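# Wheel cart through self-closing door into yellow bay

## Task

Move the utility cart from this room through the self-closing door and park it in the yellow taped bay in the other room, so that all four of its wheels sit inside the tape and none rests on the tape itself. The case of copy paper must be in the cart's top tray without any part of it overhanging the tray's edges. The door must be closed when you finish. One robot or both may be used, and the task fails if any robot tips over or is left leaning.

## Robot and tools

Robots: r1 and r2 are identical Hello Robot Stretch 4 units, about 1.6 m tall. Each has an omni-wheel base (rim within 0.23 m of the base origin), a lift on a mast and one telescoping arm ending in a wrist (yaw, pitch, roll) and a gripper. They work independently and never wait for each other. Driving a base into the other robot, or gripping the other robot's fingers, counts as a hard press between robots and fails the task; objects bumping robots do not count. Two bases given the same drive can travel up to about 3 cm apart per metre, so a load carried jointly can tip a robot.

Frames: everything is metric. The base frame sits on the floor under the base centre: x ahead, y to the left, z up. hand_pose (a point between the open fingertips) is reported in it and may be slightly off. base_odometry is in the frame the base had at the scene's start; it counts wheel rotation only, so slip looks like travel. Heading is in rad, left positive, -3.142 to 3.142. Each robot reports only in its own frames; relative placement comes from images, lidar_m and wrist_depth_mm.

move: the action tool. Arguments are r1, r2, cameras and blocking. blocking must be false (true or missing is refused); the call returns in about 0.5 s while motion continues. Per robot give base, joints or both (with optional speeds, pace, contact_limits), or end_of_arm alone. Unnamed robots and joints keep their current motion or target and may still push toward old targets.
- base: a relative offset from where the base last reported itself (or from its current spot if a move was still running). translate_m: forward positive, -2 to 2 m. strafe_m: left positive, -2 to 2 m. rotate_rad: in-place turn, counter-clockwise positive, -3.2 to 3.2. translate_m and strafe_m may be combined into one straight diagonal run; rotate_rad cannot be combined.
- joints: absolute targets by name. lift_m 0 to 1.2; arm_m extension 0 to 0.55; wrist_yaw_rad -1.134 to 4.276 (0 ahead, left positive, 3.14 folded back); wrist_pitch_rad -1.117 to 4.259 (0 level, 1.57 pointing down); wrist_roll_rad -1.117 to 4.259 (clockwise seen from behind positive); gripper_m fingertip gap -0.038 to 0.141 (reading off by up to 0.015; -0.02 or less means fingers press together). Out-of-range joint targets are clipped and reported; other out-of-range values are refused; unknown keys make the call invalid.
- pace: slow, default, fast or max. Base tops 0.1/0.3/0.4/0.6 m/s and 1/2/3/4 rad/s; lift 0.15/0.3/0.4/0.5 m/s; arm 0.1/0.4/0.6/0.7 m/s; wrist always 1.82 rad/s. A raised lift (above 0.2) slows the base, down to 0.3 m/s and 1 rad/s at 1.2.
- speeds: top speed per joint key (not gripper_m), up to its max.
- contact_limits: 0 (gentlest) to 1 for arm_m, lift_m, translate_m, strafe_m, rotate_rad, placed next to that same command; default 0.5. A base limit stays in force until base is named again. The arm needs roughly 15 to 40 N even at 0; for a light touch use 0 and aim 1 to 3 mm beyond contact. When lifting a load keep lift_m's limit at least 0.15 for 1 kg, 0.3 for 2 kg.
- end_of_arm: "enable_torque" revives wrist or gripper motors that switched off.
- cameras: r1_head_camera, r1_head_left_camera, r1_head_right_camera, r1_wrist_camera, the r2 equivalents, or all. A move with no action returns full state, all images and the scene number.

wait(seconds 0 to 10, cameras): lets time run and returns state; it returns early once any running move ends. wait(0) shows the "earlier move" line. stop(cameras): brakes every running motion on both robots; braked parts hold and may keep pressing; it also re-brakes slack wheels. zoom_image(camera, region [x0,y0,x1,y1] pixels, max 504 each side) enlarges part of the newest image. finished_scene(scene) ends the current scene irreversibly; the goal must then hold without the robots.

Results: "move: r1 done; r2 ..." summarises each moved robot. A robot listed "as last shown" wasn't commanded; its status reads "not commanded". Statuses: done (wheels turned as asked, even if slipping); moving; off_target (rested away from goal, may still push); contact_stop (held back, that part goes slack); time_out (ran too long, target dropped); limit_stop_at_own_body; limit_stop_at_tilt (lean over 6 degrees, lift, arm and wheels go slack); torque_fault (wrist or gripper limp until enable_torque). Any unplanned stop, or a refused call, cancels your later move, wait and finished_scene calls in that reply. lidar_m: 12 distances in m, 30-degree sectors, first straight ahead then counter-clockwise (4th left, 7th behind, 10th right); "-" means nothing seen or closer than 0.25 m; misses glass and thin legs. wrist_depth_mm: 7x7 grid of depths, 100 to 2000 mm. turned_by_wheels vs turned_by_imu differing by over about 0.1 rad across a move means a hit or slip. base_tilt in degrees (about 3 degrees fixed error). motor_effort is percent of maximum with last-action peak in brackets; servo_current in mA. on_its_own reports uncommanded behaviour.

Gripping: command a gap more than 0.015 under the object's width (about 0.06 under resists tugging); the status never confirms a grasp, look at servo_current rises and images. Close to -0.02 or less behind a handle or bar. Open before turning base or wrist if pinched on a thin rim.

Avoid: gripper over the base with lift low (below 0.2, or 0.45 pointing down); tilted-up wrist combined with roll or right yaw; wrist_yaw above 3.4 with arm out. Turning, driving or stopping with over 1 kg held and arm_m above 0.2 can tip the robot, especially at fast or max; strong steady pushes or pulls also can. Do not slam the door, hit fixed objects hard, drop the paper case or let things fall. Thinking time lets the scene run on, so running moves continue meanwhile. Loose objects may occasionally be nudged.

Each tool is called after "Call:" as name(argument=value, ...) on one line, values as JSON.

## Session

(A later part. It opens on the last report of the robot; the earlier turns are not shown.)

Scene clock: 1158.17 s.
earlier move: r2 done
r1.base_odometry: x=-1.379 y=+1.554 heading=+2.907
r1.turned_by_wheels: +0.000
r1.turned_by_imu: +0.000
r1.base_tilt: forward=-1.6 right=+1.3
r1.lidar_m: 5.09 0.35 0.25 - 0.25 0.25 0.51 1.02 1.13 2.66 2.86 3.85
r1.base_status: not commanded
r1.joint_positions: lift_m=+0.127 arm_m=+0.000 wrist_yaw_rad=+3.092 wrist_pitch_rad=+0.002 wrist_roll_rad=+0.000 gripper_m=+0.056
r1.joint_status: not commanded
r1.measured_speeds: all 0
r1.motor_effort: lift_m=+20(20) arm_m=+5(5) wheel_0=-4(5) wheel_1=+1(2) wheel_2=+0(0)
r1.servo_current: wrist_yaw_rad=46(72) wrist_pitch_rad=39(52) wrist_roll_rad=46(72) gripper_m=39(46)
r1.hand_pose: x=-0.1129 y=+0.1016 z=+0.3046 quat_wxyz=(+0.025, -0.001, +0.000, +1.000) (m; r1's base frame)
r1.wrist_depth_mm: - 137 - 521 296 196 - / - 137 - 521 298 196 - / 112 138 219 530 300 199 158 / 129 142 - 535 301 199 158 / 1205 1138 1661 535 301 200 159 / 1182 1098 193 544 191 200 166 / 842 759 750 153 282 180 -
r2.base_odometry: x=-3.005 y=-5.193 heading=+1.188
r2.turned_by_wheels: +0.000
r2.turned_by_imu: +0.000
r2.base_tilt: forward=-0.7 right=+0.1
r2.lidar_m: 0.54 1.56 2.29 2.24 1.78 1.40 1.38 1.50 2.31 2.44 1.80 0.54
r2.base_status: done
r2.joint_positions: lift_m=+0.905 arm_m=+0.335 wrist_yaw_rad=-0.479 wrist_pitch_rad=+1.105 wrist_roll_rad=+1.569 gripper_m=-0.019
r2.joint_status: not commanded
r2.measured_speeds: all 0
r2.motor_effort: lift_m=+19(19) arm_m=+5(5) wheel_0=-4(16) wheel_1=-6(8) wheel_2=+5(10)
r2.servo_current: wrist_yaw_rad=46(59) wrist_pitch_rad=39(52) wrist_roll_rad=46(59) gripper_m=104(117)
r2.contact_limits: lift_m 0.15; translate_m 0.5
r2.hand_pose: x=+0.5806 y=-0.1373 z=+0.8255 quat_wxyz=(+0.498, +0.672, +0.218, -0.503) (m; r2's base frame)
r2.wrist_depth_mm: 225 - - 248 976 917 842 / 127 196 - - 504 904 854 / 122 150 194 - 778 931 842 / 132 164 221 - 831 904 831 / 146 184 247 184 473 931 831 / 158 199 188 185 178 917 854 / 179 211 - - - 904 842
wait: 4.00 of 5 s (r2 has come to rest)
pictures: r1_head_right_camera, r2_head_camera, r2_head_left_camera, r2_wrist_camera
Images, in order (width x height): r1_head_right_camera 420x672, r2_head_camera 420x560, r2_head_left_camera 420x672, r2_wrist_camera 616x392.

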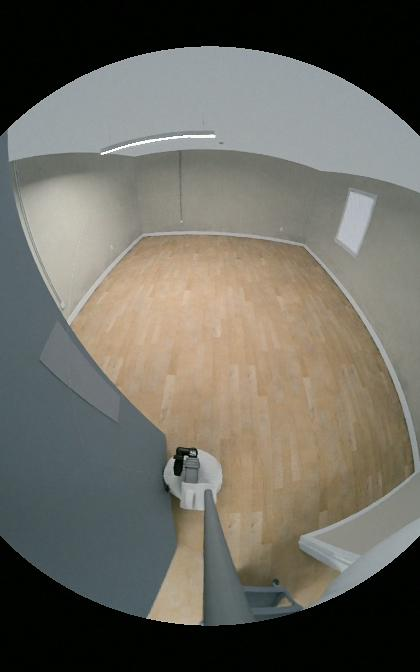

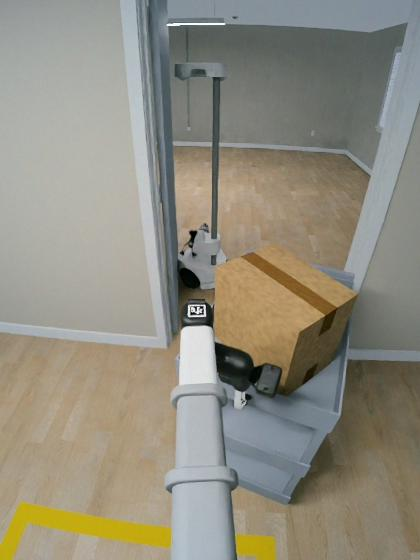

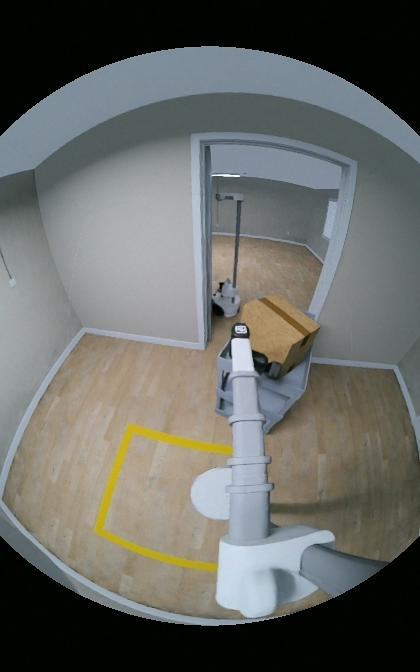

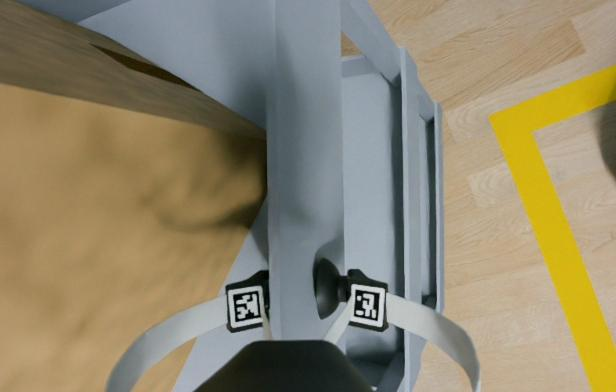

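Call:
move(blocking=false, cameras=[], r2={"base":{"translate_m":-0.368,"strafe_m":0.345},"joints":{"wrist_yaw_rad":-0.63},"speeds":{"wrist_yaw_rad":0.05},"pace":"slow","contact_limits":{"translate_m":0.5}})

Call:
wait(seconds=2.0, cameras=["r2_head_camera","r2_wrist_camera"])

Call:
wait(seconds=5, cameras=["r1_head_right_camera","r2_head_camera","r2_head_left_camera","r2_wrist_camera"])

Scene clock: 1184.97 s.
move: r2 moving
r1: as last shown
r1.lidar_m: 5.11 0.34 0.25 - 0.25 0.25 0.50 1.02 1.10 2.61 2.86 3.85
r1.motor_effort: lift_m=+20(20) arm_m=+5(5) wheel_0=-4(5) wheel_1=+1(1) wheel_2=+0(0)
r1.servo_current: wrist_yaw_rad=33(91) wrist_pitch_rad=39(46) wrist_roll_rad=59(78) gripper_m=46(46)
r1.wrist_depth_mm: - 137 - 517 296 196 - / - 137 - 525 300 197 - / 112 138 219 535 298 198 158 / 129 143 - 530 303 198 159 / 1205 1118 1708 539 303 199 159 / 1160 1160 193 544 191 199 165 / 854 759 759 153 282 180 -
r2.base_odometry: x=-3.017 y=-5.198 heading=+1.188
r2.turned_by_wheels: +0.000
r2.turned_by_imu: +0.001
r2.base_tilt: forward=-0.7 right=+0.1
r2.lidar_m: 0.58 1.56 2.28 2.25 1.75 1.39 1.36 1.50 2.28 2.45 1.83 0.52
r2.base_status: translate_m moving; strafe_m moving
r2.joint_positions: lift_m=+0.905 arm_m=+0.335 wrist_yaw_rad=-0.497 wrist_pitch_rad=+1.105 wrist_roll_rad=+1.569 gripper_m=-0.019
r2.joint_status: wrist_yaw_rad moving
r2.measured_speeds: translate_m=-0.038 strafe_m=+0.035 rotate_rad=+0.002 lift_m=+0.000 arm_m=+0.000 wrist_yaw_rad=-0.079 wrist_pitch_rad=+0.000 wrist_roll_rad=+0.000
r2.motor_effort: lift_m=+19(19) arm_m=+5(5) wheel_0=-11(13) wheel_1=+4(5) wheel_2=+7(9)
r2.servo_current: wrist_yaw_rad=39(98) wrist_pitch_rad=39(46) wrist_roll_rad=46(59) gripper_m=104(111)
r2.contact_limits: lift_m 0.15; translate_m 0.5
r2.hand_pose: x=+0.5781 y=-0.1386 z=+0.8255 quat_wxyz=(+0.493, +0.674, +0.212, -0.507) (m; r2's base frame)
r2.wrist_depth_mm: 226 - - - 991 904 842 / 130 199 - - 559 891 831 / 123 151 197 - 750 931 831 / 131 166 224 - 842 904 831 / 145 185 247 183 473 917 842 / 158 198 188 185 177 904 854 / 178 208 - - - 904 842
pictures: none
No camera images: "cameras" was empty.

Scene clock: 1186.97 s.
earlier move: r2 moving
r1.base_odometry: x=-1.379 y=+1.554 heading=+2.907
r1.turned_by_wheels: +0.000
r1.turned_by_imu: +0.000
r1.base_tilt: forward=-1.6 right=+1.2
r1.lidar_m: 5.10 0.34 0.25 - 0.25 0.25 0.52 1.23 1.11 2.63 2.85 3.84
r1.base_status: not commanded
r1.joint_positions: lift_m=+0.127 arm_m=+0.000 wrist_yaw_rad=+3.092 wrist_pitch_rad=+0.002 wrist_roll_rad=+0.000 gripper_m=+0.056
r1.joint_status: not commanded
r1.measured_speeds: all 0
r1.motor_effort: lift_m=+20(20) arm_m=+5(5) wheel_0=-4(5) wheel_1=+1(1) wheel_2=+0(0)
r1.servo_current: wrist_yaw_rad=59(91) wrist_pitch_rad=46(52) wrist_roll_rad=52(78) gripper_m=33(52)
r1.hand_pose: x=-0.1129 y=+0.1016 z=+0.3046 quat_wxyz=(+0.025, -0.001, +0.000, +1.000) (m; r1's base frame)
r1.wrist_depth_mm: - 137 - 517 296 195 - / - 138 1756 525 298 196 - / 112 138 214 530 300 198 158 / 129 143 - 539 301 198 158 / 1661 1756 1430 539 303 199 159 / 1182 1182 191 544 192 199 166 / 842 759 741 154 283 180 -
r2.base_odometry: x=-3.189 y=-5.278 heading=+1.188
r2.turned_by_wheels: +0.000
r2.turned_by_imu: -0.001
r2.base_tilt: forward=-0.6 right=+0.1
r2.lidar_m: 0.56 1.74 2.15 2.13 1.52 1.22 1.21 1.34 2.01 2.59 1.97 0.52
r2.base_status: translate_m moving; strafe_m moving
r2.joint_positions: lift_m=+0.905 arm_m=+0.335 wrist_yaw_rad=-0.599 wrist_pitch_rad=+1.105 wrist_roll_rad=+1.569 gripper_m=-0.019
r2.joint_status: wrist_yaw_rad moving
r2.measured_speeds: translate_m=-0.074 strafe_m=+0.067 rotate_rad=-0.001 lift_m=+0.000 arm_m=+0.000 wrist_yaw_rad=-0.047 wrist_pitch_rad=+0.000 wrist_roll_rad=+0.000
r2.motor_effort: lift_m=+19(19) arm_m=+5(5) wheel_0=-11(18) wheel_1=+5(6) wheel_2=+5(9)
r2.servo_current: wrist_yaw_rad=26(104) wrist_pitch_rad=46(52) wrist_roll_rad=52(59) gripper_m=104(111)
r2.contact_limits: lift_m 0.15; translate_m 0.5
r2.hand_pose: x=+0.5636 y=-0.1453 z=+0.8255 quat_wxyz=(+0.467, +0.684, +0.178, -0.532) (m; r2's base frame)
r2.wrist_depth_mm: 279 - - - 991 904 - / 139 224 - - 544 904 831 / 128 154 208 - 759 917 854 / 135 169 226 - 759 904 842 / 146 185 250 185 469 904 842 / 159 197 188 186 178 891 842 / 177 205 297 - - 917 831
wait: 2.00 s; no rest
pictures: r2_head_camera, r2_wrist_camera
Images, in order (width x height): r2_head_camera 420x560, r2_wrist_camera 616x392.

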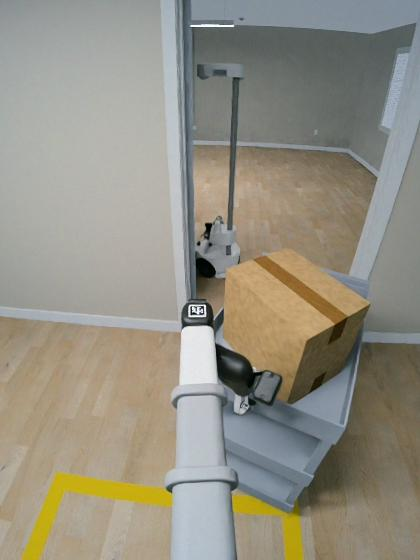

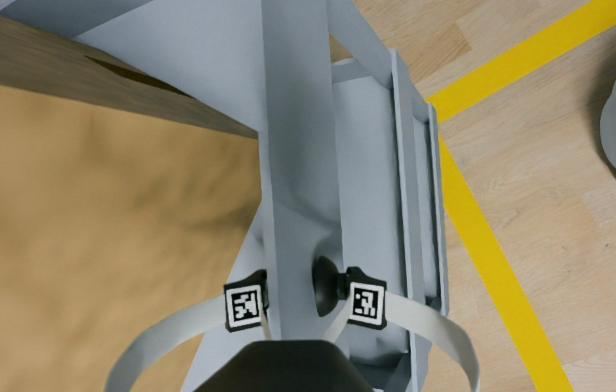

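Scene clock: 1190.73 s.
earlier move: r2 done
r1.base_odometry: x=-1.379 y=+1.554 heading=+2.907
r1.turned_by_wheels: +0.000
r1.turned_by_imu: +0.000
r1.base_tilt: forward=-1.6 right=+1.3
r1.lidar_m: 5.10 0.35 0.25 - 0.25 0.25 0.51 1.63 1.11 2.64 2.84 3.86
r1.base_status: not commanded
r1.joint_positions: lift_m=+0.127 arm_m=+0.000 wrist_yaw_rad=+3.092 wrist_pitch_rad=+0.002 wrist_roll_rad=+0.000 gripper_m=+0.056
r1.joint_status: not commanded
r1.measured_speeds: all 0
r1.motor_effort: lift_m=+20(20) arm_m=+5(5) wheel_0=-4(5) wheel_1=+1(2) wheel_2=+0(0)
r1.servo_current: wrist_yaw_rad=46(91) wrist_pitch_rad=46(52) wrist_roll_rad=46(78) gripper_m=39(52)
r1.hand_pose: x=-0.1129 y=+0.1016 z=+0.3046 quat_wxyz=(+0.025, -0.001, +0.000, +1.000) (m; r1's base frame)
r1.wrist_depth_mm: - 137 - 521 294 195 - / - 138 1756 525 298 197 - / 112 138 214 530 300 198 158 / 129 142 1576 535 303 198 158 / 1661 1983 1661 544 303 199 159 / 1182 1205 193 539 191 200 166 / 842 750 750 154 282 180 -
r2.base_odometry: x=-3.463 y=-5.405 heading=+1.188
r2.turned_by_wheels: +0.000
r2.turned_by_imu: -0.001
r2.base_tilt: forward=-0.7 right=+0.1
r2.lidar_m: 0.55 2.02 1.99 1.95 1.25 0.99 0.98 1.07 1.62 2.77 2.34 0.48
r2.base_status: done
r2.joint_positions: lift_m=+0.905 arm_m=+0.335 wrist_yaw_rad=-0.630 wrist_pitch_rad=+1.105 wrist_roll_rad=+1.569 gripper_m=-0.019
r2.joint_status: all done
r2.measured_speeds: all 0
r2.motor_effort: lift_m=+19(19) arm_m=+5(5) wheel_0=-6(18) wheel_1=+4(6) wheel_2=+1(9)
r2.servo_current: wrist_yaw_rad=39(104) wrist_pitch_rad=46(52) wrist_roll_rad=52(65) gripper_m=111(117)
r2.contact_limits: lift_m 0.15; translate_m 0.5
r2.hand_pose: x=+0.5591 y=-0.1470 z=+0.8255 quat_wxyz=(+0.458, +0.687, +0.167, -0.539) (m; r2's base frame)
r2.wrist_depth_mm: 158 267 - 182 - 878 831 / 114 153 248 180 496 891 842 / 121 145 192 - 539 904 842 / 131 164 220 181 525 917 854 / 145 189 250 204 477 917 831 / 164 208 189 201 178 891 842 / 186 218 - - - 904 842
wait: 3.77 of 5 s (r2 has come to rest)
pictures: r1_head_right_camera, r2_head_camera, r2_head_left_camera, r2_wrist_camera
Images, in order (width x height): r1_head_right_camera 420x672, r2_head_camera 420x560, r2_head_left_camera 420x672, r2_wrist_camera 616x392.

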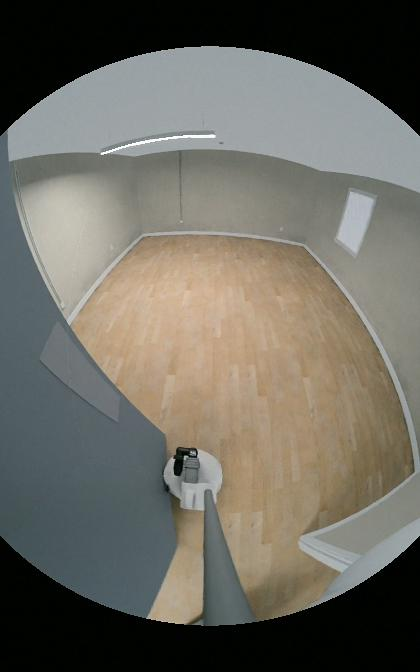

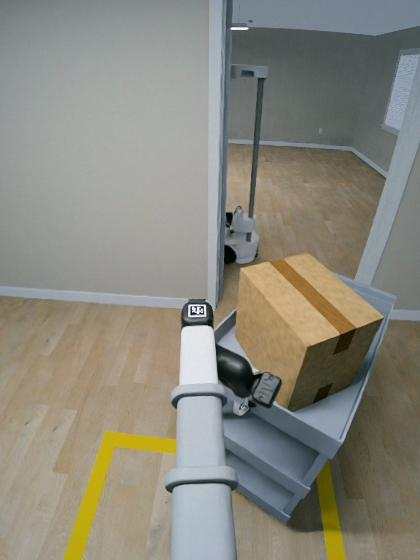

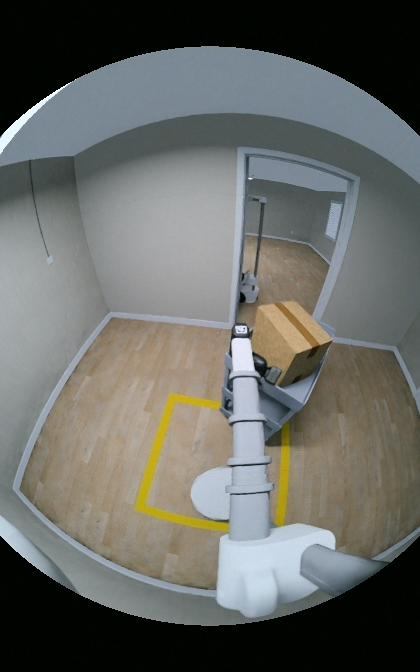

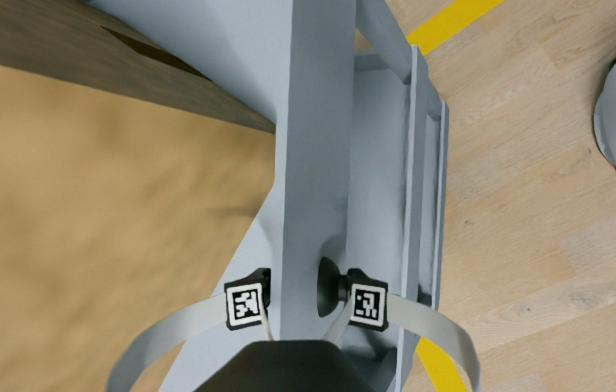

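Call:
move(blocking=false, cameras=[], r2={"base":{"translate_m":-0.273,"strafe_m":0.248},"joints":{"wrist_yaw_rad":-0.70},"speeds":{"wrist_yaw_rad":0.05},"pace":"slow","contact_limits":{"translate_m":0.5}})

Call:
wait(seconds=6, cameras=["r2_head_camera","r2_head_left_camera","r2_wrist_camera"])

Scene clock: 1219.53 s.
move: r2 moving
r1: as last shown
r1.lidar_m: 5.11 0.33 0.25 - 0.25 0.25 0.48 1.63 1.11 2.64 2.86 3.87
r1.motor_effort: lift_m=+20(20) arm_m=+5(5) wheel_0=-4(4) wheel_1=+1(1) wheel_2=+0(0)
r1.servo_current: wrist_yaw_rad=59(65) wrist_pitch_rad=39(52) wrist_roll_rad=39(59) gripper_m=39(46)
r1.wrist_depth_mm: - 137 - 521 296 196 - / - 138 1756 525 300 196 - / 112 138 213 530 301 198 158 / 129 142 1618 539 303 200 158 / 1661 1921 1708 535 304 199 159 / 1205 1205 194 544 191 199 165 / 842 750 741 153 282 180 -
r2.base_odometry: x=-3.474 y=-5.411 heading=+1.188
r2.turned_by_wheels: +0.000
r2.turned_by_imu: +0.000
r2.base_tilt: forward=-0.7 right=+0.1
r2.lidar_m: 0.54 2.01 1.97 1.93 1.26 0.98 0.96 1.06 1.59 2.78 2.33 0.49
r2.base_status: translate_m moving; strafe_m moving
r2.joint_positions: lift_m=+0.905 arm_m=+0.335 wrist_yaw_rad=-0.649 wrist_pitch_rad=+1.105 wrist_roll_rad=+1.569 gripper_m=-0.019
r2.joint_status: wrist_yaw_rad moving
r2.measured_speeds: translate_m=-0.038 strafe_m=+0.035 rotate_rad=+0.004 lift_m=+0.000 arm_m=+0.000 wrist_yaw_rad=-0.050 wrist_pitch_rad=+0.000 wrist_roll_rad=+0.000
r2.motor_effort: lift_m=+19(19) arm_m=+5(5) wheel_0=-12(13) wheel_1=+4(5) wheel_2=+7(7)
r2.servo_current: wrist_yaw_rad=7(104) wrist_pitch_rad=46(46) wrist_roll_rad=59(59) gripper_m=104(117)
r2.contact_limits: lift_m 0.15; translate_m 0.5
r2.hand_pose: x=+0.5563 y=-0.1480 z=+0.8255 quat_wxyz=(+0.453, +0.688, +0.160, -0.543) (m; r2's base frame)
r2.wrist_depth_mm: 173 265 - 184 - 904 831 / 116 159 245 - 508 904 842 / 121 147 190 180 525 891 842 / 132 165 224 182 535 904 854 / 147 189 252 184 477 917 842 / 164 208 187 200 178 891 831 / 186 214 - - - 904 842
pictures: none
No camera images: "cameras" was empty.

Scene clock: 1223.97 s.
earlier move: r2 done
r1.base_odometry: x=-1.379 y=+1.554 heading=+2.907
r1.turned_by_wheels: +0.000
r1.turned_by_imu: +0.000
r1.base_tilt: forward=-1.6 right=+1.3
r1.lidar_m: 5.10 0.36 0.25 - 0.25 0.25 0.51 3.79 1.11 2.62 2.83 3.87
r1.base_status: not commanded
r1.joint_positions: lift_m=+0.127 arm_m=+0.000 wrist_yaw_rad=+3.092 wrist_pitch_rad=+0.002 wrist_roll_rad=+0.000 gripper_m=+0.056
r1.joint_status: not commanded
r1.measured_speeds: all 0
r1.motor_effort: lift_m=+20(20) arm_m=+5(5) wheel_0=-4(5) wheel_1=+1(2) wheel_2=+0(0)
r1.servo_current: wrist_yaw_rad=46(72) wrist_pitch_rad=46(52) wrist_roll_rad=59(65) gripper_m=46(46)
r1.hand_pose: x=-0.1129 y=+0.1016 z=+0.3046 quat_wxyz=(+0.025, -0.001, +0.000, +1.000) (m; r1's base frame)
r1.wrist_depth_mm: - 137 - 521 296 196 - / - 137 - 525 298 196 - / 112 138 214 530 300 198 158 / 129 143 1983 535 303 198 158 / 1708 - - 539 303 199 158 / 1182 1205 193 544 191 199 165 / 854 759 768 153 282 180 -
r2.base_odometry: x=-3.794 y=-5.566 heading=+1.188
r2.turned_by_wheels: +0.000
r2.turned_by_imu: +0.000
r2.base_tilt: forward=-0.7 right=+0.1
r2.lidar_m: 0.56 2.22 1.76 1.74 0.85 0.68 0.67 0.74 1.13 2.98 0.96 0.44
r2.base_status: done
r2.joint_positions: lift_m=+0.905 arm_m=+0.335 wrist_yaw_rad=-0.699 wrist_pitch_rad=+1.105 wrist_roll_rad=+1.569 gripper_m=-0.019
r2.joint_status: all done
r2.measured_speeds: all 0
r2.motor_effort: lift_m=+19(19) arm_m=+5(5) wheel_0=-5(13) wheel_1=+4(7) wheel_2=+4(9)
r2.servo_current: wrist_yaw_rad=39(117) wrist_pitch_rad=39(52) wrist_roll_rad=52(65) gripper_m=111(117)
r2.contact_limits: lift_m 0.15; translate_m 0.5
r2.hand_pose: x=+0.5488 y=-0.1503 z=+0.8255 quat_wxyz=(+0.439, +0.692, +0.143, -0.555) (m; r2's base frame)
r2.wrist_depth_mm: 120 193 - 174 402 904 831 / 107 134 220 182 - 891 842 / 118 138 178 213 - 904 842 / 130 162 216 243 - 904 854 / 147 191 250 183 759 931 842 / 170 216 189 201 178 904 842 / 199 241 - - 976 931 842
wait: 4.43 of 6 s (r2 has come to rest)
pictures: r2_head_camera, r2_head_left_camera, r2_wrist_camera
Images, in order (width x height): r2_head_camera 420x560, r2_head_left_camera 420x672, r2_wrist_camera 616x392.

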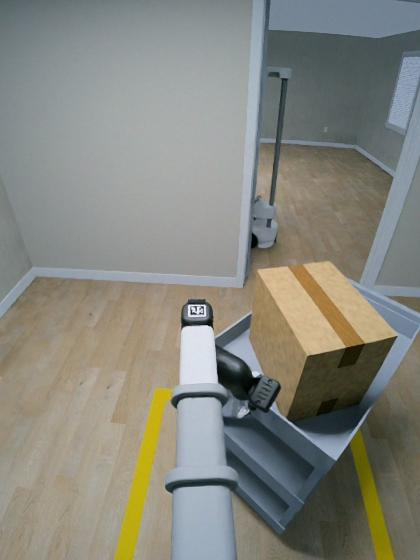

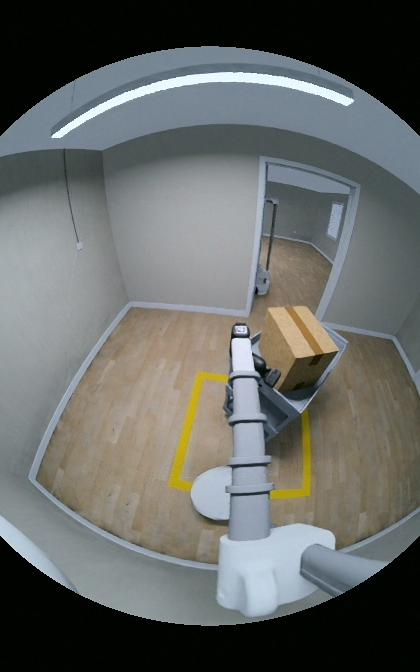

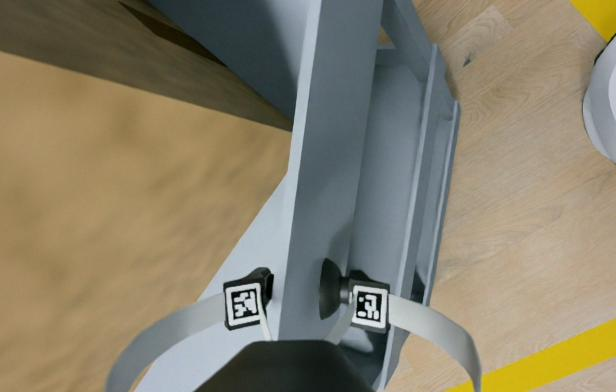

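Call:
move(blocking=false, cameras=[], r2={"base":{"translate_m":-0.177,"strafe_m":0.205},"joints":{"wrist_yaw_rad":-0.84},"speeds":{"wrist_yaw_rad":0.06},"pace":"slow","contact_limits":{"translate_m":0.5}})

Call:
wait(seconds=6, cameras=["r2_head_camera","r2_head_left_camera","r2_wrist_camera"])

Scene clock: 1242.67 s.
move: r2 moving
r1: as last shown
r1.lidar_m: 5.10 0.36 0.25 - 0.25 0.25 0.52 3.80 1.12 2.63 2.84 3.85
r1.motor_effort: lift_m=+20(20) arm_m=+5(5) wheel_0=-4(4) wheel_1=+1(1) wheel_2=+0(0)
r1.servo_current: wrist_yaw_rad=46(59) wrist_pitch_rad=46(46) wrist_roll_rad=26(52) gripper_m=39(46)
r1.wrist_depth_mm: - 137 - 525 294 195 - / - 138 - 525 298 197 - / 112 138 213 535 301 198 158 / 129 142 1921 530 301 198 159 / 1661 - - 539 301 199 159 / 1205 1205 193 539 191 199 165 / 866 759 768 153 281 181 -
r2.base_odometry: x=-3.806 y=-5.570 heading=+1.188
r2.turned_by_wheels: +0.000
r2.turned_by_imu: +0.000
r2.base_tilt: forward=-0.7 right=+0.1
r2.lidar_m: 0.56 2.23 1.75 1.74 0.84 0.66 0.66 0.73 1.10 3.02 0.95 0.44
r2.base_status: translate_m moving; strafe_m moving
r2.joint_positions: lift_m=+0.905 arm_m=+0.335 wrist_yaw_rad=-0.723 wrist_pitch_rad=+1.105 wrist_roll_rad=+1.569 gripper_m=-0.019
r2.joint_status: wrist_yaw_rad moving
r2.measured_speeds: translate_m=-0.032 strafe_m=+0.038 rotate_rad=+0.001 lift_m=+0.000 arm_m=+0.000 wrist_yaw_rad=-0.073 wrist_pitch_rad=+0.000 wrist_roll_rad=+0.000
r2.motor_effort: lift_m=+19(19) arm_m=+5(5) wheel_0=-13(16) wheel_1=+4(6) wheel_2=+6(6)
r2.servo_current: wrist_yaw_rad=59(59) wrist_pitch_rad=46(46) wrist_roll_rad=59(59) gripper_m=111(111)
r2.contact_limits: lift_m 0.15; translate_m 0.5
r2.hand_pose: x=+0.5453 y=-0.1513 z=+0.8255 quat_wxyz=(+0.433, +0.694, +0.135, -0.560) (m; r2's base frame)
r2.wrist_depth_mm: 126 208 - 176 402 917 831 / 109 132 209 177 - 904 842 / 119 140 181 216 - 904 820 / 132 163 217 181 - 904 831 / 146 191 254 - 750 917 842 / 173 217 186 202 178 904 831 / 198 232 - - 976 917 -
pictures: none
No camera images: "cameras" was empty.

Scene clock: 1246.13 s.
earlier move: r2 done
r1.base_odometry: x=-1.379 y=+1.554 heading=+2.907
r1.turned_by_wheels: +0.000
r1.turned_by_imu: +0.000
r1.base_tilt: forward=-1.6 right=+1.2
r1.lidar_m: 5.10 0.36 0.25 - 0.25 0.25 0.51 3.78 1.12 2.61 2.82 3.84
r1.base_status: not commanded
r1.joint_positions: lift_m=+0.127 arm_m=+0.000 wrist_yaw_rad=+3.092 wrist_pitch_rad=+0.002 wrist_roll_rad=+0.000 gripper_m=+0.056
r1.joint_status: not commanded
r1.measured_speeds: all 0
r1.motor_effort: lift_m=+20(20) arm_m=+5(5) wheel_0=-4(5) wheel_1=+1(1) wheel_2=+0(0)
r1.servo_current: wrist_yaw_rad=46(78) wrist_pitch_rad=46(52) wrist_roll_rad=59(65) gripper_m=39(52)
r1.hand_pose: x=-0.1129 y=+0.1016 z=+0.3046 quat_wxyz=(+0.025, -0.001, +0.000, +1.000) (m; r1's base frame)
r1.wrist_depth_mm: - 137 - 517 297 195 - / - 137 - 530 297 198 - / 112 138 219 530 301 198 158 / 129 142 - 539 303 198 158 / 1661 - - 535 303 200 158 / 1205 1205 193 539 191 199 165 / 866 750 759 153 282 180 -
r2.base_odometry: x=-4.050 y=-5.653 heading=+1.188
r2.turned_by_wheels: +0.000
r2.turned_by_imu: -0.001
r2.base_tilt: forward=-0.6 right=+0.1
r2.lidar_m: 0.55 1.97 1.59 1.32 0.60 0.45 0.46 0.51 0.81 3.18 0.54 0.36
r2.base_status: done
r2.joint_positions: lift_m=+0.905 arm_m=+0.335 wrist_yaw_rad=-0.840 wrist_pitch_rad=+1.105 wrist_roll_rad=+1.569 gripper_m=-0.019
r2.joint_status: all done
r2.measured_speeds: all 0
r2.motor_effort: lift_m=+19(19) arm_m=+5(5) wheel_0=-5(16) wheel_1=+4(6) wheel_2=+2(8)
r2.servo_current: wrist_yaw_rad=46(98) wrist_pitch_rad=39(52) wrist_roll_rad=46(59) gripper_m=111(117)
r2.contact_limits: lift_m 0.15; translate_m 0.5
r2.hand_pose: x=+0.5272 y=-0.1549 z=+0.8255 quat_wxyz=(+0.399, +0.701, +0.094, -0.584) (m; r2's base frame)
r2.wrist_depth_mm: 117 175 - - 310 878 842 / 106 129 200 175 - 904 866 / 118 138 177 185 - 904 854 / 131 162 216 185 - 891 842 / 146 191 255 182 517 904 854 / 174 222 187 200 179 904 831 / 203 238 - - - 904 842
wait: 3.47 of 6 s (r2 has come to rest)
pictures: r2_head_camera, r2_head_left_camera, r2_wrist_camera
Images, in order (width x height): r2_head_camera 420x560, r2_head_left_camera 420x672, r2_wrist_camera 616x392.

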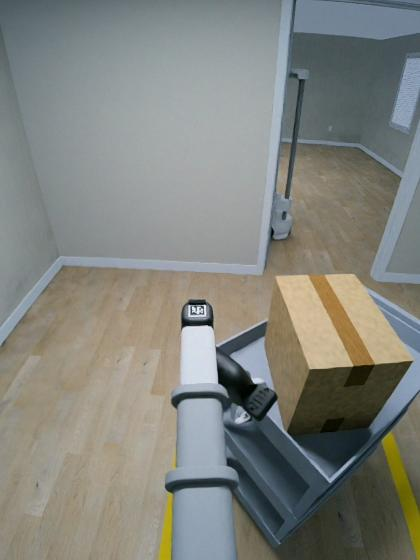

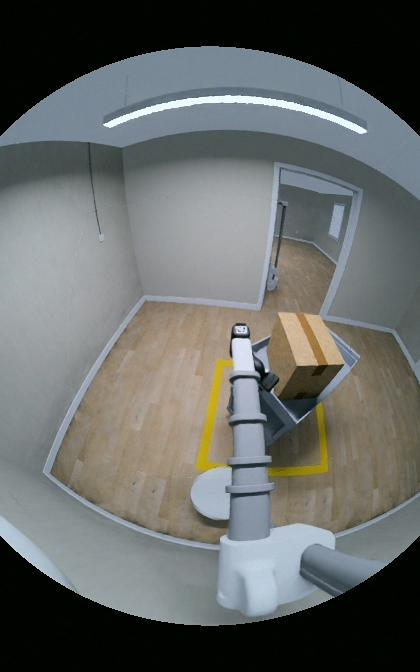

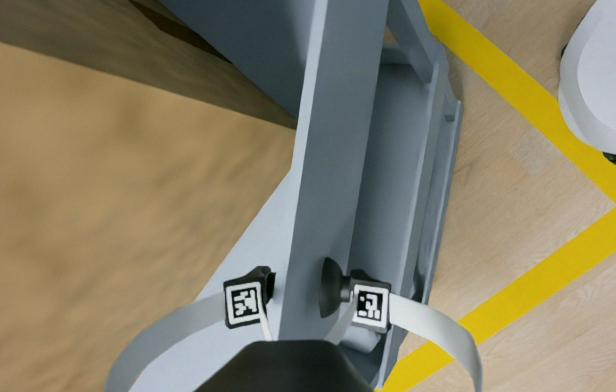

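Call:
move(blocking=false, cameras=[], r2={"joints":{"gripper_m":0.045}})

Call:
wait(seconds=1.5, cameras=["r2_wrist_camera"])

Call:
move(blocking=false, cameras=[], r2={"joints":{"lift_m":1.08},"pace":"slow"})

Call:
wait(seconds=2.5, cameras=["r2_wrist_camera","r2_head_camera"])

Scene clock: 1264.90 s.
move: r2 moving
r1: as last shown
r1.base_tilt: forward=-1.6 right=+1.3
r1.lidar_m: 5.10 0.33 0.25 - 0.25 0.25 0.51 3.78 1.11 2.63 2.85 3.86
r1.servo_current: wrist_yaw_rad=46(72) wrist_pitch_rad=39(46) wrist_roll_rad=52(65) gripper_m=46(46)
r1.wrist_depth_mm: - 137 - 525 296 196 - / - 138 - 530 297 197 - / 112 138 218 530 301 198 158 / 129 142 - 535 301 198 158 / 1708 - - 539 304 200 159 / 1182 1182 194 535 191 200 165 / 842 759 759 153 282 181 -
r2.base_odometry: x=-4.050 y=-5.653 heading=+1.188
r2.turned_by_wheels: +0.000
r2.turned_by_imu: +0.001
r2.base_tilt: forward=-0.7 right=+0.0
r2.lidar_m: 0.51 2.00 1.59 1.29 0.61 0.49 0.45 0.54 0.80 3.18 0.52 0.39
r2.base_status: not commanded
r2.joint_positions: lift_m=+0.905 arm_m=+0.335 wrist_yaw_rad=-0.841 wrist_pitch_rad=+1.105 wrist_roll_rad=+1.569 gripper_m=+0.005
r2.joint_status: gripper_m moving
r2.measured_speeds: translate_m=+0.000 strafe_m=+0.000 rotate_rad=+0.001 lift_m=+0.000 arm_m=+0.000 wrist_yaw_rad=+0.000 wrist_pitch_rad=+0.000 wrist_roll_rad=+0.000
r2.motor_effort: lift_m=+19(19) arm_m=+5(5) wheel_0=-4(6) wheel_1=+4(4) wheel_2=+2(3)
r2.servo_current: wrist_yaw_rad=52(52) wrist_pitch_rad=39(46) wrist_roll_rad=46(59) gripper_m=111(111)
r2.contact_limits: lift_m 0.15; translate_m 0.5
r2.hand_pose: x=+0.5271 y=-0.1549 z=+0.8255 quat_wxyz=(+0.399, +0.701, +0.093, -0.584) (m; r2's base frame)
r2.wrist_depth_mm: 117 176 - - 319 891 842 / 108 132 198 179 - 917 842 / 120 142 182 211 - 904 831 / 132 164 220 185 - 904 842 / 151 195 258 184 517 917 854 / 179 229 190 187 182 904 842 / 207 240 - - - 904 842
pictures: none
No camera images: "cameras" was empty.

Scene clock: 1265.80 s.
earlier move: r2 done
r1.base_odometry: x=-1.379 y=+1.554 heading=+2.907
r1.turned_by_wheels: +0.000
r1.turned_by_imu: +0.000
r1.base_tilt: forward=-1.6 right=+1.3
r1.lidar_m: 5.10 0.34 0.25 - 0.25 0.25 0.50 3.78 1.10 2.62 2.86 3.85
r1.base_status: not commanded
r1.joint_positions: lift_m=+0.127 arm_m=+0.000 wrist_yaw_rad=+3.092 wrist_pitch_rad=+0.002 wrist_roll_rad=+0.000 gripper_m=+0.056
r1.joint_status: not commanded
r1.measured_speeds: all 0
r1.motor_effort: lift_m=+20(20) arm_m=+5(5) wheel_0=-4(5) wheel_1=+1(1) wheel_2=+0(0)
r1.servo_current: wrist_yaw_rad=52(72) wrist_pitch_rad=46(46) wrist_roll_rad=52(65) gripper_m=33(46)
r1.hand_pose: x=-0.1129 y=+0.1016 z=+0.3046 quat_wxyz=(+0.025, -0.001, +0.000, +1.000) (m; r1's base frame)
r1.wrist_depth_mm: - 137 - 521 297 196 - / - 137 - 530 298 197 - / 112 138 219 535 301 198 158 / 129 143 - 535 301 198 159 / 1661 - - 530 304 199 159 / 1205 1205 194 544 191 199 165 / 854 750 759 153 282 181 -
r2.base_odometry: x=-4.050 y=-5.653 heading=+1.188
r2.turned_by_wheels: +0.000
r2.turned_by_imu: +0.000
r2.base_tilt: forward=-0.7 right=+0.1
r2.lidar_m: 0.55 2.00 1.59 1.28 0.62 0.47 0.46 0.52 0.80 3.18 0.51 0.40
r2.base_status: not commanded
r2.joint_positions: lift_m=+0.905 arm_m=+0.335 wrist_yaw_rad=-0.841 wrist_pitch_rad=+1.105 wrist_roll_rad=+1.569 gripper_m=+0.045
r2.joint_status: all done
r2.measured_speeds: all 0
r2.motor_effort: lift_m=+19(19) arm_m=+4(5) wheel_0=-3(6) wheel_1=+4(4) wheel_2=+2(3)
r2.servo_current: wrist_yaw_rad=52(52) wrist_pitch_rad=46(46) wrist_roll_rad=52(59) gripper_m=52(111)
r2.contact_limits: lift_m 0.15; translate_m 0.5
r2.hand_pose: x=+0.5271 y=-0.1549 z=+0.8255 quat_wxyz=(+0.399, +0.701, +0.093, -0.584) (m; r2's base frame)
r2.wrist_depth_mm: 119 179 - 177 329 878 842 / 111 135 201 180 - 917 854 / 122 148 190 216 - 891 866 / 136 171 230 183 - 904 831 / 156 202 259 - 517 931 854 / 185 248 196 176 187 917 842 / 215 266 - - - 891 842
wait: 0.90 of 1.5 s (r2 has come to rest)
pictures: r2_wrist_camera
Images, in order (width x height): r2_wrist_camera 616x392.

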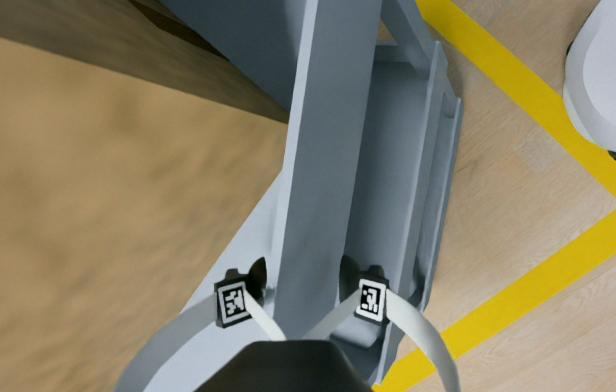

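Scene clock: 1266.30 s.
move: r2 moving
r1: as last shown
r1.lidar_m: 5.11 0.36 0.25 - 0.25 0.25 0.50 3.79 1.10 2.63 2.84 3.86
r1.motor_effort: lift_m=+20(20) arm_m=+5(5) wheel_0=-4(4) wheel_1=+1(1) wheel_2=+0(0)
r1.servo_current: wrist_yaw_rad=46(59) wrist_pitch_rad=52(52) wrist_roll_rad=52(65) gripper_m=46(46)
r1.wrist_depth_mm: - 137 - 521 296 196 - / - 137 - 530 298 197 - / 112 138 218 530 300 198 158 / 129 143 - 535 301 199 159 / 1618 - - 535 303 200 158 / 1182 1205 195 544 190 199 165 / 842 759 750 153 281 180 -
r2.base_odometry: x=-4.050 y=-5.653 heading=+1.188
r2.turned_by_wheels: +0.000
r2.turned_by_imu: +0.000
r2.base_tilt: forward=-0.7 right=+0.1
r2.lidar_m: 0.55 1.99 1.59 1.31 0.63 0.47 0.46 0.51 0.79 3.17 0.48 0.39
r2.base_status: not commanded
r2.joint_positions: lift_m=+0.930 arm_m=+0.335 wrist_yaw_rad=-0.841 wrist_pitch_rad=+1.105 wrist_roll_rad=+1.569 gripper_m=+0.045
r2.joint_status: lift_m moving
r2.measured_speeds: translate_m=+0.000 strafe_m=+0.000 rotate_rad=+0.000 lift_m=+0.097 arm_m=+0.000 wrist_yaw_rad=+0.000 wrist_pitch_rad=+0.000 wrist_roll_rad=+0.000
r2.motor_effort: lift_m=+19(24) arm_m=+5(5) wheel_0=-3(3) wheel_1=+4(4) wheel_2=+2(2)
r2.servo_current: wrist_yaw_rad=39(52) wrist_pitch_rad=46(52) wrist_roll_rad=39(59) gripper_m=59(59)
r2.contact_limits: translate_m 0.5
r2.hand_pose: x=+0.5271 y=-0.1549 z=+0.8506 quat_wxyz=(+0.399, +0.701, +0.093, -0.584) (m; r2's base frame)
r2.wrist_depth_mm: 119 179 306 - - 878 866 / 111 135 206 - - 946 866 / 122 149 191 248 - 931 866 / 136 171 230 285 - 931 854 / 156 204 272 - 530 931 866 / 185 247 196 - 187 931 854 / 216 264 - - - 904 854
pictures: none
No camera images: "cameras" was empty.

Scene clock: 1268.00 s.
earlier move: r2 done
r1.base_odometry: x=-1.379 y=+1.554 heading=+2.907
r1.turned_by_wheels: +0.000
r1.turned_by_imu: +0.000
r1.base_tilt: forward=-1.6 right=+1.3
r1.lidar_m: 5.10 0.33 0.25 - 0.25 0.25 0.49 3.78 1.12 2.62 2.83 3.86
r1.base_status: not commanded
r1.joint_positions: lift_m=+0.127 arm_m=+0.000 wrist_yaw_rad=+3.092 wrist_pitch_rad=+0.002 wrist_roll_rad=+0.000 gripper_m=+0.056
r1.joint_status: not commanded
r1.measured_speeds: all 0
r1.motor_effort: lift_m=+20(20) arm_m=+5(5) wheel_0=-4(5) wheel_1=+1(2) wheel_2=+0(0)
r1.servo_current: wrist_yaw_rad=59(72) wrist_pitch_rad=46(52) wrist_roll_rad=33(65) gripper_m=33(46)
r1.hand_pose: x=-0.1129 y=+0.1016 z=+0.3046 quat_wxyz=(+0.025, -0.001, +0.000, +1.000) (m; r1's base frame)
r1.wrist_depth_mm: - 137 - 517 294 195 - / - 138 - 517 298 197 - / 112 138 219 530 300 198 158 / 129 142 - 539 300 199 159 / 1708 - - 539 303 199 159 / 1160 1182 193 544 191 199 165 / 842 741 759 153 282 181 -
r2.base_odometry: x=-4.050 y=-5.653 heading=+1.188
r2.turned_by_wheels: +0.000
r2.turned_by_imu: +0.000
r2.base_tilt: forward=-0.7 right=+0.0
r2.lidar_m: 0.54 2.01 1.59 1.29 0.61 0.48 0.48 0.54 0.80 3.17 0.52 0.40
r2.base_status: not commanded
r2.joint_positions: lift_m=+1.080 arm_m=+0.335 wrist_yaw_rad=-0.841 wrist_pitch_rad=+1.105 wrist_roll_rad=+1.569 gripper_m=+0.045
r2.joint_status: all done
r2.measured_speeds: all 0
r2.motor_effort: lift_m=+21(25) arm_m=+5(5) wheel_0=-3(3) wheel_1=+4(4) wheel_2=+2(3)
r2.servo_current: wrist_yaw_rad=52(59) wrist_pitch_rad=46(52) wrist_roll_rad=46(59) gripper_m=52(59)
r2.contact_limits: translate_m 0.5
r2.hand_pose: x=+0.5271 y=-0.1549 z=+1.0003 quat_wxyz=(+0.399, +0.701, +0.093, -0.584) (m; r2's base frame)
r2.wrist_depth_mm: 216 195 407 407 370 1060 976 / 222 185 209 375 - 1060 991 / 217 185 190 287 - 1025 991 / 224 190 229 340 - 1042 1008 / 219 204 273 402 634 1060 991 / 226 248 199 - 187 1060 991 / 236 266 473 - - 1042 1008
wait: 1.70 of 2.5 s (r2 has come to rest)
pictures: r2_head_camera, r2_wrist_camera
Images, in order (width x height): r2_head_camera 420x560, r2_wrist_camera 616x392.

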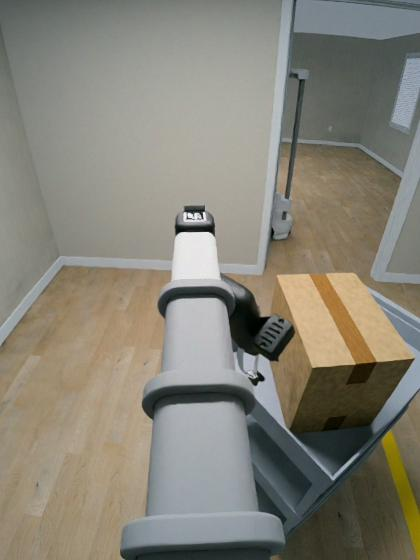

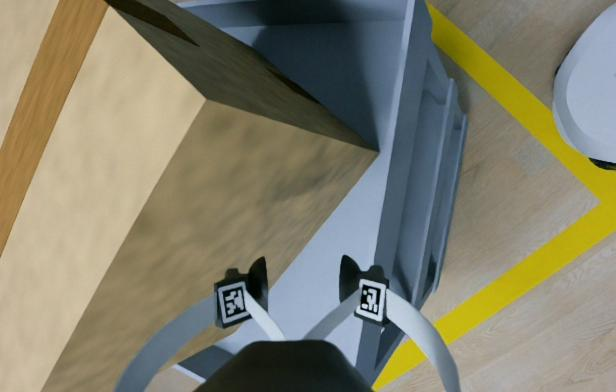

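Call:
move(blocking=false, cameras=[], r2={"base":{"strafe_m":0.35},"joints":{"arm_m":0.1},"pace":"default"}, r1={"base":{"translate_m":1.1},"pace":"default"})

Call:
wait(seconds=2, cameras=["r1_head_left_camera","r2_head_camera","r2_wrist_camera"])

Call:
wait(seconds=3, cameras=["r1_head_left_camera","r2_head_camera","r2_head_right_camera"])

Scene clock: 1285.17 s.
move: r1 moving; r2 moving
r1.base_odometry: x=-1.410 y=+1.562 heading=+2.907
r1.turned_by_wheels: +0.000
r1.turned_by_imu: +0.000
r1.base_tilt: forward=-1.6 right=+1.3
r1.lidar_m: 5.06 0.34 0.25 - 0.25 0.25 0.53 3.82 1.14 2.75 2.83 3.85
r1.base_status: translate_m moving
r1.joint_positions: lift_m=+0.127 arm_m=+0.000 wrist_yaw_rad=+3.092 wrist_pitch_rad=+0.002 wrist_roll_rad=+0.000 gripper_m=+0.056
r1.joint_status: not commanded
r1.measured_speeds: translate_m=+0.122 strafe_m=+0.000 rotate_rad=-0.006 lift_m=+0.000 arm_m=+0.000 wrist_yaw_rad=+0.000 wrist_pitch_rad=+0.000 wrist_roll_rad=+0.000
r1.motor_effort: lift_m=+20(20) arm_m=+5(5) wheel_0=+3(5) wheel_1=+12(13) wheel_2=-8(9)
r1.servo_current: wrist_yaw_rad=46(52) wrist_pitch_rad=33(46) wrist_roll_rad=39(52) gripper_m=39(46)
r1.hand_pose: x=-0.1129 y=+0.1016 z=+0.3046 quat_wxyz=(+0.025, -0.001, +0.000, +1.000) (m; r1's base frame)
r1.wrist_depth_mm: - 137 - 539 300 198 - / - 137 - 544 303 198 - / 111 138 209 549 307 199 159 / 128 141 - 554 304 200 159 / 1708 - - 564 306 200 160 / 1182 1182 195 559 191 201 166 / 842 750 759 153 287 181 -
r2.base_odometry: x=-4.084 y=-5.640 heading=+1.188
r2.turned_by_wheels: +0.000
r2.turned_by_imu: +0.001
r2.base_tilt: forward=-0.7 right=+0.1
r2.lidar_m: 0.62 1.96 1.56 1.27 0.61 0.49 0.46 0.53 0.79 3.22 0.47 0.43
r2.base_status: strafe_m moving
r2.joint_positions: lift_m=+1.080 arm_m=+0.284 wrist_yaw_rad=-0.841 wrist_pitch_rad=+1.105 wrist_roll_rad=+1.569 gripper_m=+0.045
r2.joint_status: arm_m moving
r2.measured_speeds: translate_m=-0.001 strafe_m=+0.140 rotate_rad=+0.005 lift_m=+0.000 arm_m=-0.195 wrist_yaw_rad=+0.000 wrist_pitch_rad=+0.000 wrist_roll_rad=+0.000
r2.motor_effort: lift_m=+21(22) arm_m=-11(11) wheel_0=-10(11) wheel_1=+10(11) wheel_2=+1(2)
r2.servo_current: wrist_yaw_rad=52(52) wrist_pitch_rad=46(46) wrist_roll_rad=46(59) gripper_m=46(52)
r2.hand_pose: x=+0.4766 y=-0.1549 z=+1.0003 quat_wxyz=(+0.399, +0.701, +0.093, -0.584) (m; r2's base frame)
r2.wrist_depth_mm: 231 327 473 415 1118 1060 976 / 223 239 379 - 1118 1025 1025 / 223 200 272 392 707 1078 - / 224 220 291 402 931 1060 1008 / 225 260 355 - 1025 1078 991 / 242 317 196 - 190 1042 976 / 278 345 - - - 1025 991
pictures: none
No camera images: "cameras" was empty.

Scene clock: 1287.17 s.
earlier move: r1 moving; r2 done
r1.base_odometry: x=-1.934 y=+1.687 heading=+2.907
r1.turned_by_wheels: +0.000
r1.turned_by_imu: +0.000
r1.base_tilt: forward=-1.6 right=+1.3
r1.lidar_m: 4.54 2.85 2.08 1.99 1.80 0.25 0.41 1.52 1.78 2.76 2.84 3.84
r1.base_status: translate_m moving
r1.joint_positions: lift_m=+0.127 arm_m=+0.000 wrist_yaw_rad=+3.092 wrist_pitch_rad=+0.002 wrist_roll_rad=+0.000 gripper_m=+0.056
r1.joint_status: not commanded
r1.measured_speeds: translate_m=+0.300 strafe_m=+0.000 rotate_rad=+0.000 lift_m=+0.000 arm_m=+0.000 wrist_yaw_rad=+0.000 wrist_pitch_rad=+0.000 wrist_roll_rad=+0.000
r1.motor_effort: lift_m=+20(20) arm_m=+5(5) wheel_0=+7(7) wheel_1=+4(13) wheel_2=-7(9)
r1.servo_current: wrist_yaw_rad=52(65) wrist_pitch_rad=46(52) wrist_roll_rad=39(59) gripper_m=39(52)
r1.hand_pose: x=-0.1129 y=+0.1016 z=+0.3046 quat_wxyz=(+0.025, -0.001, +0.000, +1.000) (m; r1's base frame)
r1.wrist_depth_mm: - 137 - 336 - - - / - 137 - 338 - - - / 111 137 213 343 - - - / 127 139 - 351 - - - / 1661 - - 364 - - - / 1182 1182 193 375 188 1138 1160 / 831 750 759 143 732 778 820
r2.base_odometry: x=-4.375 y=-5.522 heading=+1.188
r2.turned_by_wheels: +0.000
r2.turned_by_imu: +0.000
r2.base_tilt: forward=-0.7 right=+0.1
r2.lidar_m: 2.36 1.58 1.26 1.20 0.56 0.43 0.39 0.48 0.72 3.32 0.66 0.70
r2.base_status: done
r2.joint_positions: lift_m=+1.080 arm_m=+0.100 wrist_yaw_rad=-0.841 wrist_pitch_rad=+1.105 wrist_roll_rad=+1.569 gripper_m=+0.045
r2.joint_status: all done
r2.measured_speeds: all 0
r2.motor_effort: lift_m=+20(22) arm_m=-7(11) wheel_0=-1(14) wheel_1=+2(11) wheel_2=+0(2)
r2.servo_current: wrist_yaw_rad=46(65) wrist_pitch_rad=39(52) wrist_roll_rad=59(59) gripper_m=59(59)
r2.hand_pose: x=+0.2923 y=-0.1549 z=+1.0004 quat_wxyz=(+0.399, +0.701, +0.093, -0.584) (m; r2's base frame)
r2.wrist_depth_mm: - 1618 1499 1336 1182 1042 976 / 564 - 1430 1336 1160 1060 976 / 504 - 842 1281 1205 1098 - / 564 - 854 1255 1205 1098 - / 627 - 891 1281 1182 1060 976 / - 1661 194 1255 189 1060 991 / - 1863 1576 - - 1060 991
wait: 2.00 s; no rest
pictures: r1_head_left_camera, r2_head_camera, r2_wrist_camera
Images, in order (width x height): r1_head_left_camera 420x672, r2_head_camera 420x560, r2_wrist_camera 616x392.

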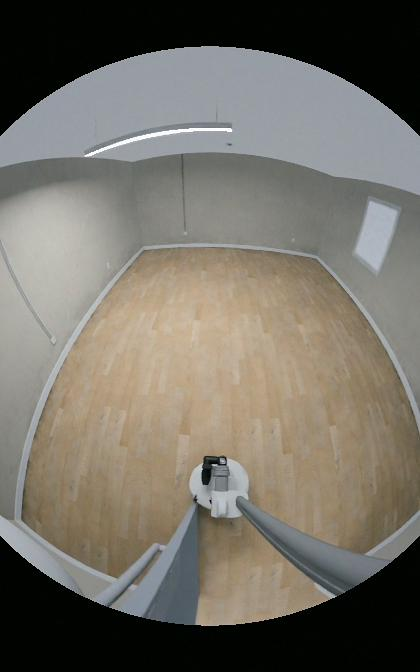

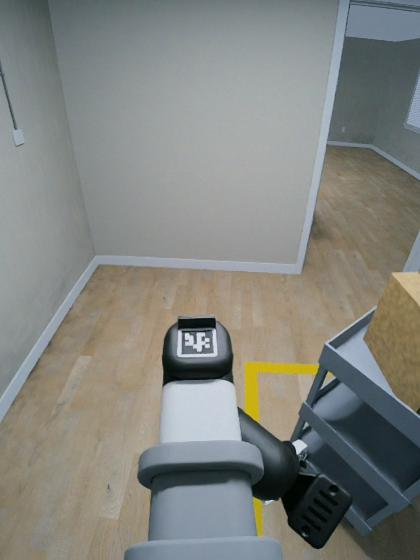

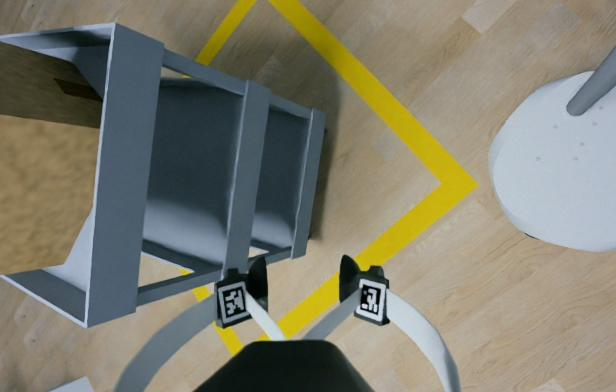

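Scene clock: 1289.83 s.
earlier move: r1 done
r1.base_odometry: x=-2.449 y=+1.810 heading=+2.907
r1.turned_by_wheels: +0.000
r1.turned_by_imu: +0.000
r1.base_tilt: forward=-1.6 right=+1.3
r1.lidar_m: 4.00 2.86 2.10 1.99 2.08 1.84 1.42 1.23 2.53 2.73 2.83 3.89
r1.base_status: done
r1.joint_positions: lift_m=+0.127 arm_m=+0.000 wrist_yaw_rad=+3.092 wrist_pitch_rad=+0.002 wrist_roll_rad=+0.000 gripper_m=+0.056
r1.joint_status: not commanded
r1.measured_speeds: all 0
r1.motor_effort: lift_m=+20(20) arm_m=+5(5) wheel_0=+1(8) wheel_1=+2(13) wheel_2=+1(9)
r1.servo_current: wrist_yaw_rad=46(65) wrist_pitch_rad=46(52) wrist_roll_rad=46(65) gripper_m=39(52)
r1.hand_pose: x=-0.1129 y=+0.1016 z=+0.3046 quat_wxyz=(+0.025, -0.001, +0.000, +1.000) (m; r1's base frame)
r1.wrist_depth_mm: - 137 - - - - - / - 137 - - - - - / 112 138 214 - - - - / 129 142 240 - - - - / 137 - - 1708 1708 1808 1756 / 1205 1182 193 1182 188 1182 1138 / 854 750 759 798 798 778 809
r2.base_odometry: x=-4.375 y=-5.522 heading=+1.188
r2.turned_by_wheels: +0.000
r2.turned_by_imu: +0.000
r2.base_tilt: forward=-0.6 right=+0.1
r2.lidar_m: 2.37 1.56 1.24 1.17 0.55 0.43 0.43 0.46 0.73 3.27 0.65 0.70
r2.base_status: done
r2.joint_positions: lift_m=+1.080 arm_m=+0.100 wrist_yaw_rad=-0.841 wrist_pitch_rad=+1.105 wrist_roll_rad=+1.569 gripper_m=+0.045
r2.joint_status: all done
r2.measured_speeds: all 0
r2.motor_effort: lift_m=+21(22) arm_m=-7(11) wheel_0=-1(14) wheel_1=+2(11) wheel_2=+0(2)
r2.servo_current: wrist_yaw_rad=39(65) wrist_pitch_rad=39(52) wrist_roll_rad=52(59) gripper_m=59(59)
r2.hand_pose: x=+0.2923 y=-0.1549 z=+1.0004 quat_wxyz=(+0.399, +0.701, +0.093, -0.584) (m; r2's base frame)
r2.wrist_depth_mm: - 1618 1464 1308 1160 1060 976 / 564 - 1430 1336 1160 1060 991 / 500 - 854 1255 1205 1078 - / 564 - 854 1255 1182 1078 - / 627 - 891 1255 1160 1078 991 / - 1661 194 1308 189 1060 976 / - 1808 1537 - - 1042 976
wait: 2.67 of 3 s (r1 has come to rest)
pictures: r1_head_left_camera, r2_head_camera, r2_head_right_camera
Images, in order (width x height): r1_head_left_camera 420x672, r2_head_camera 420x560, r2_head_right_camera 420x672.

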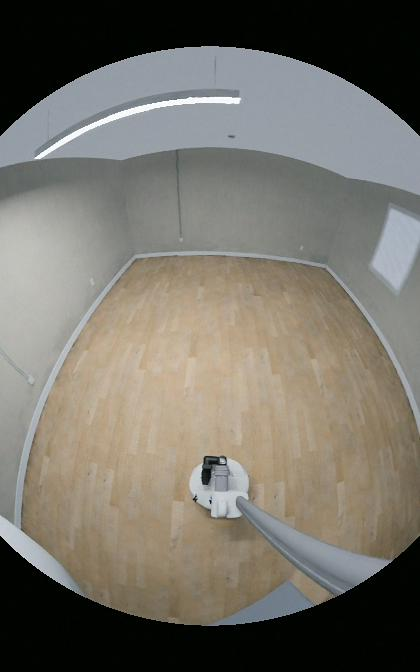

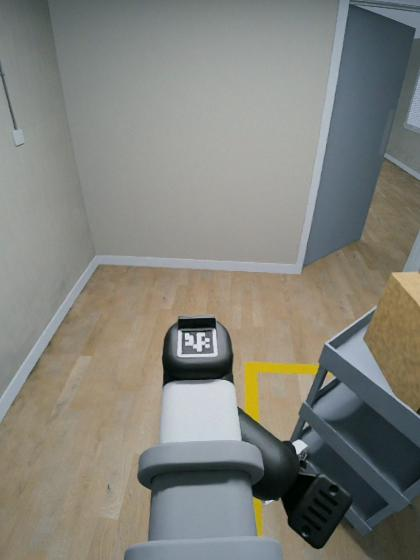

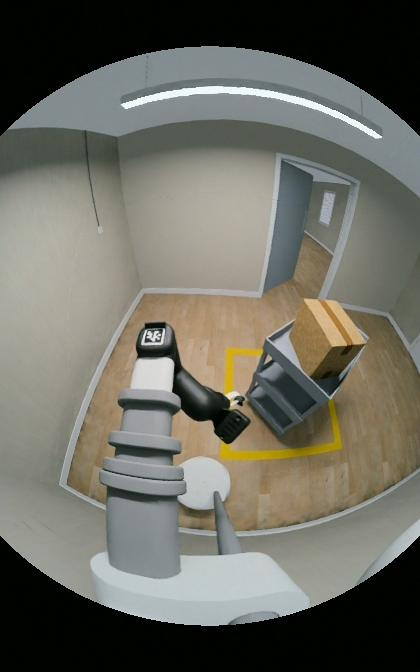

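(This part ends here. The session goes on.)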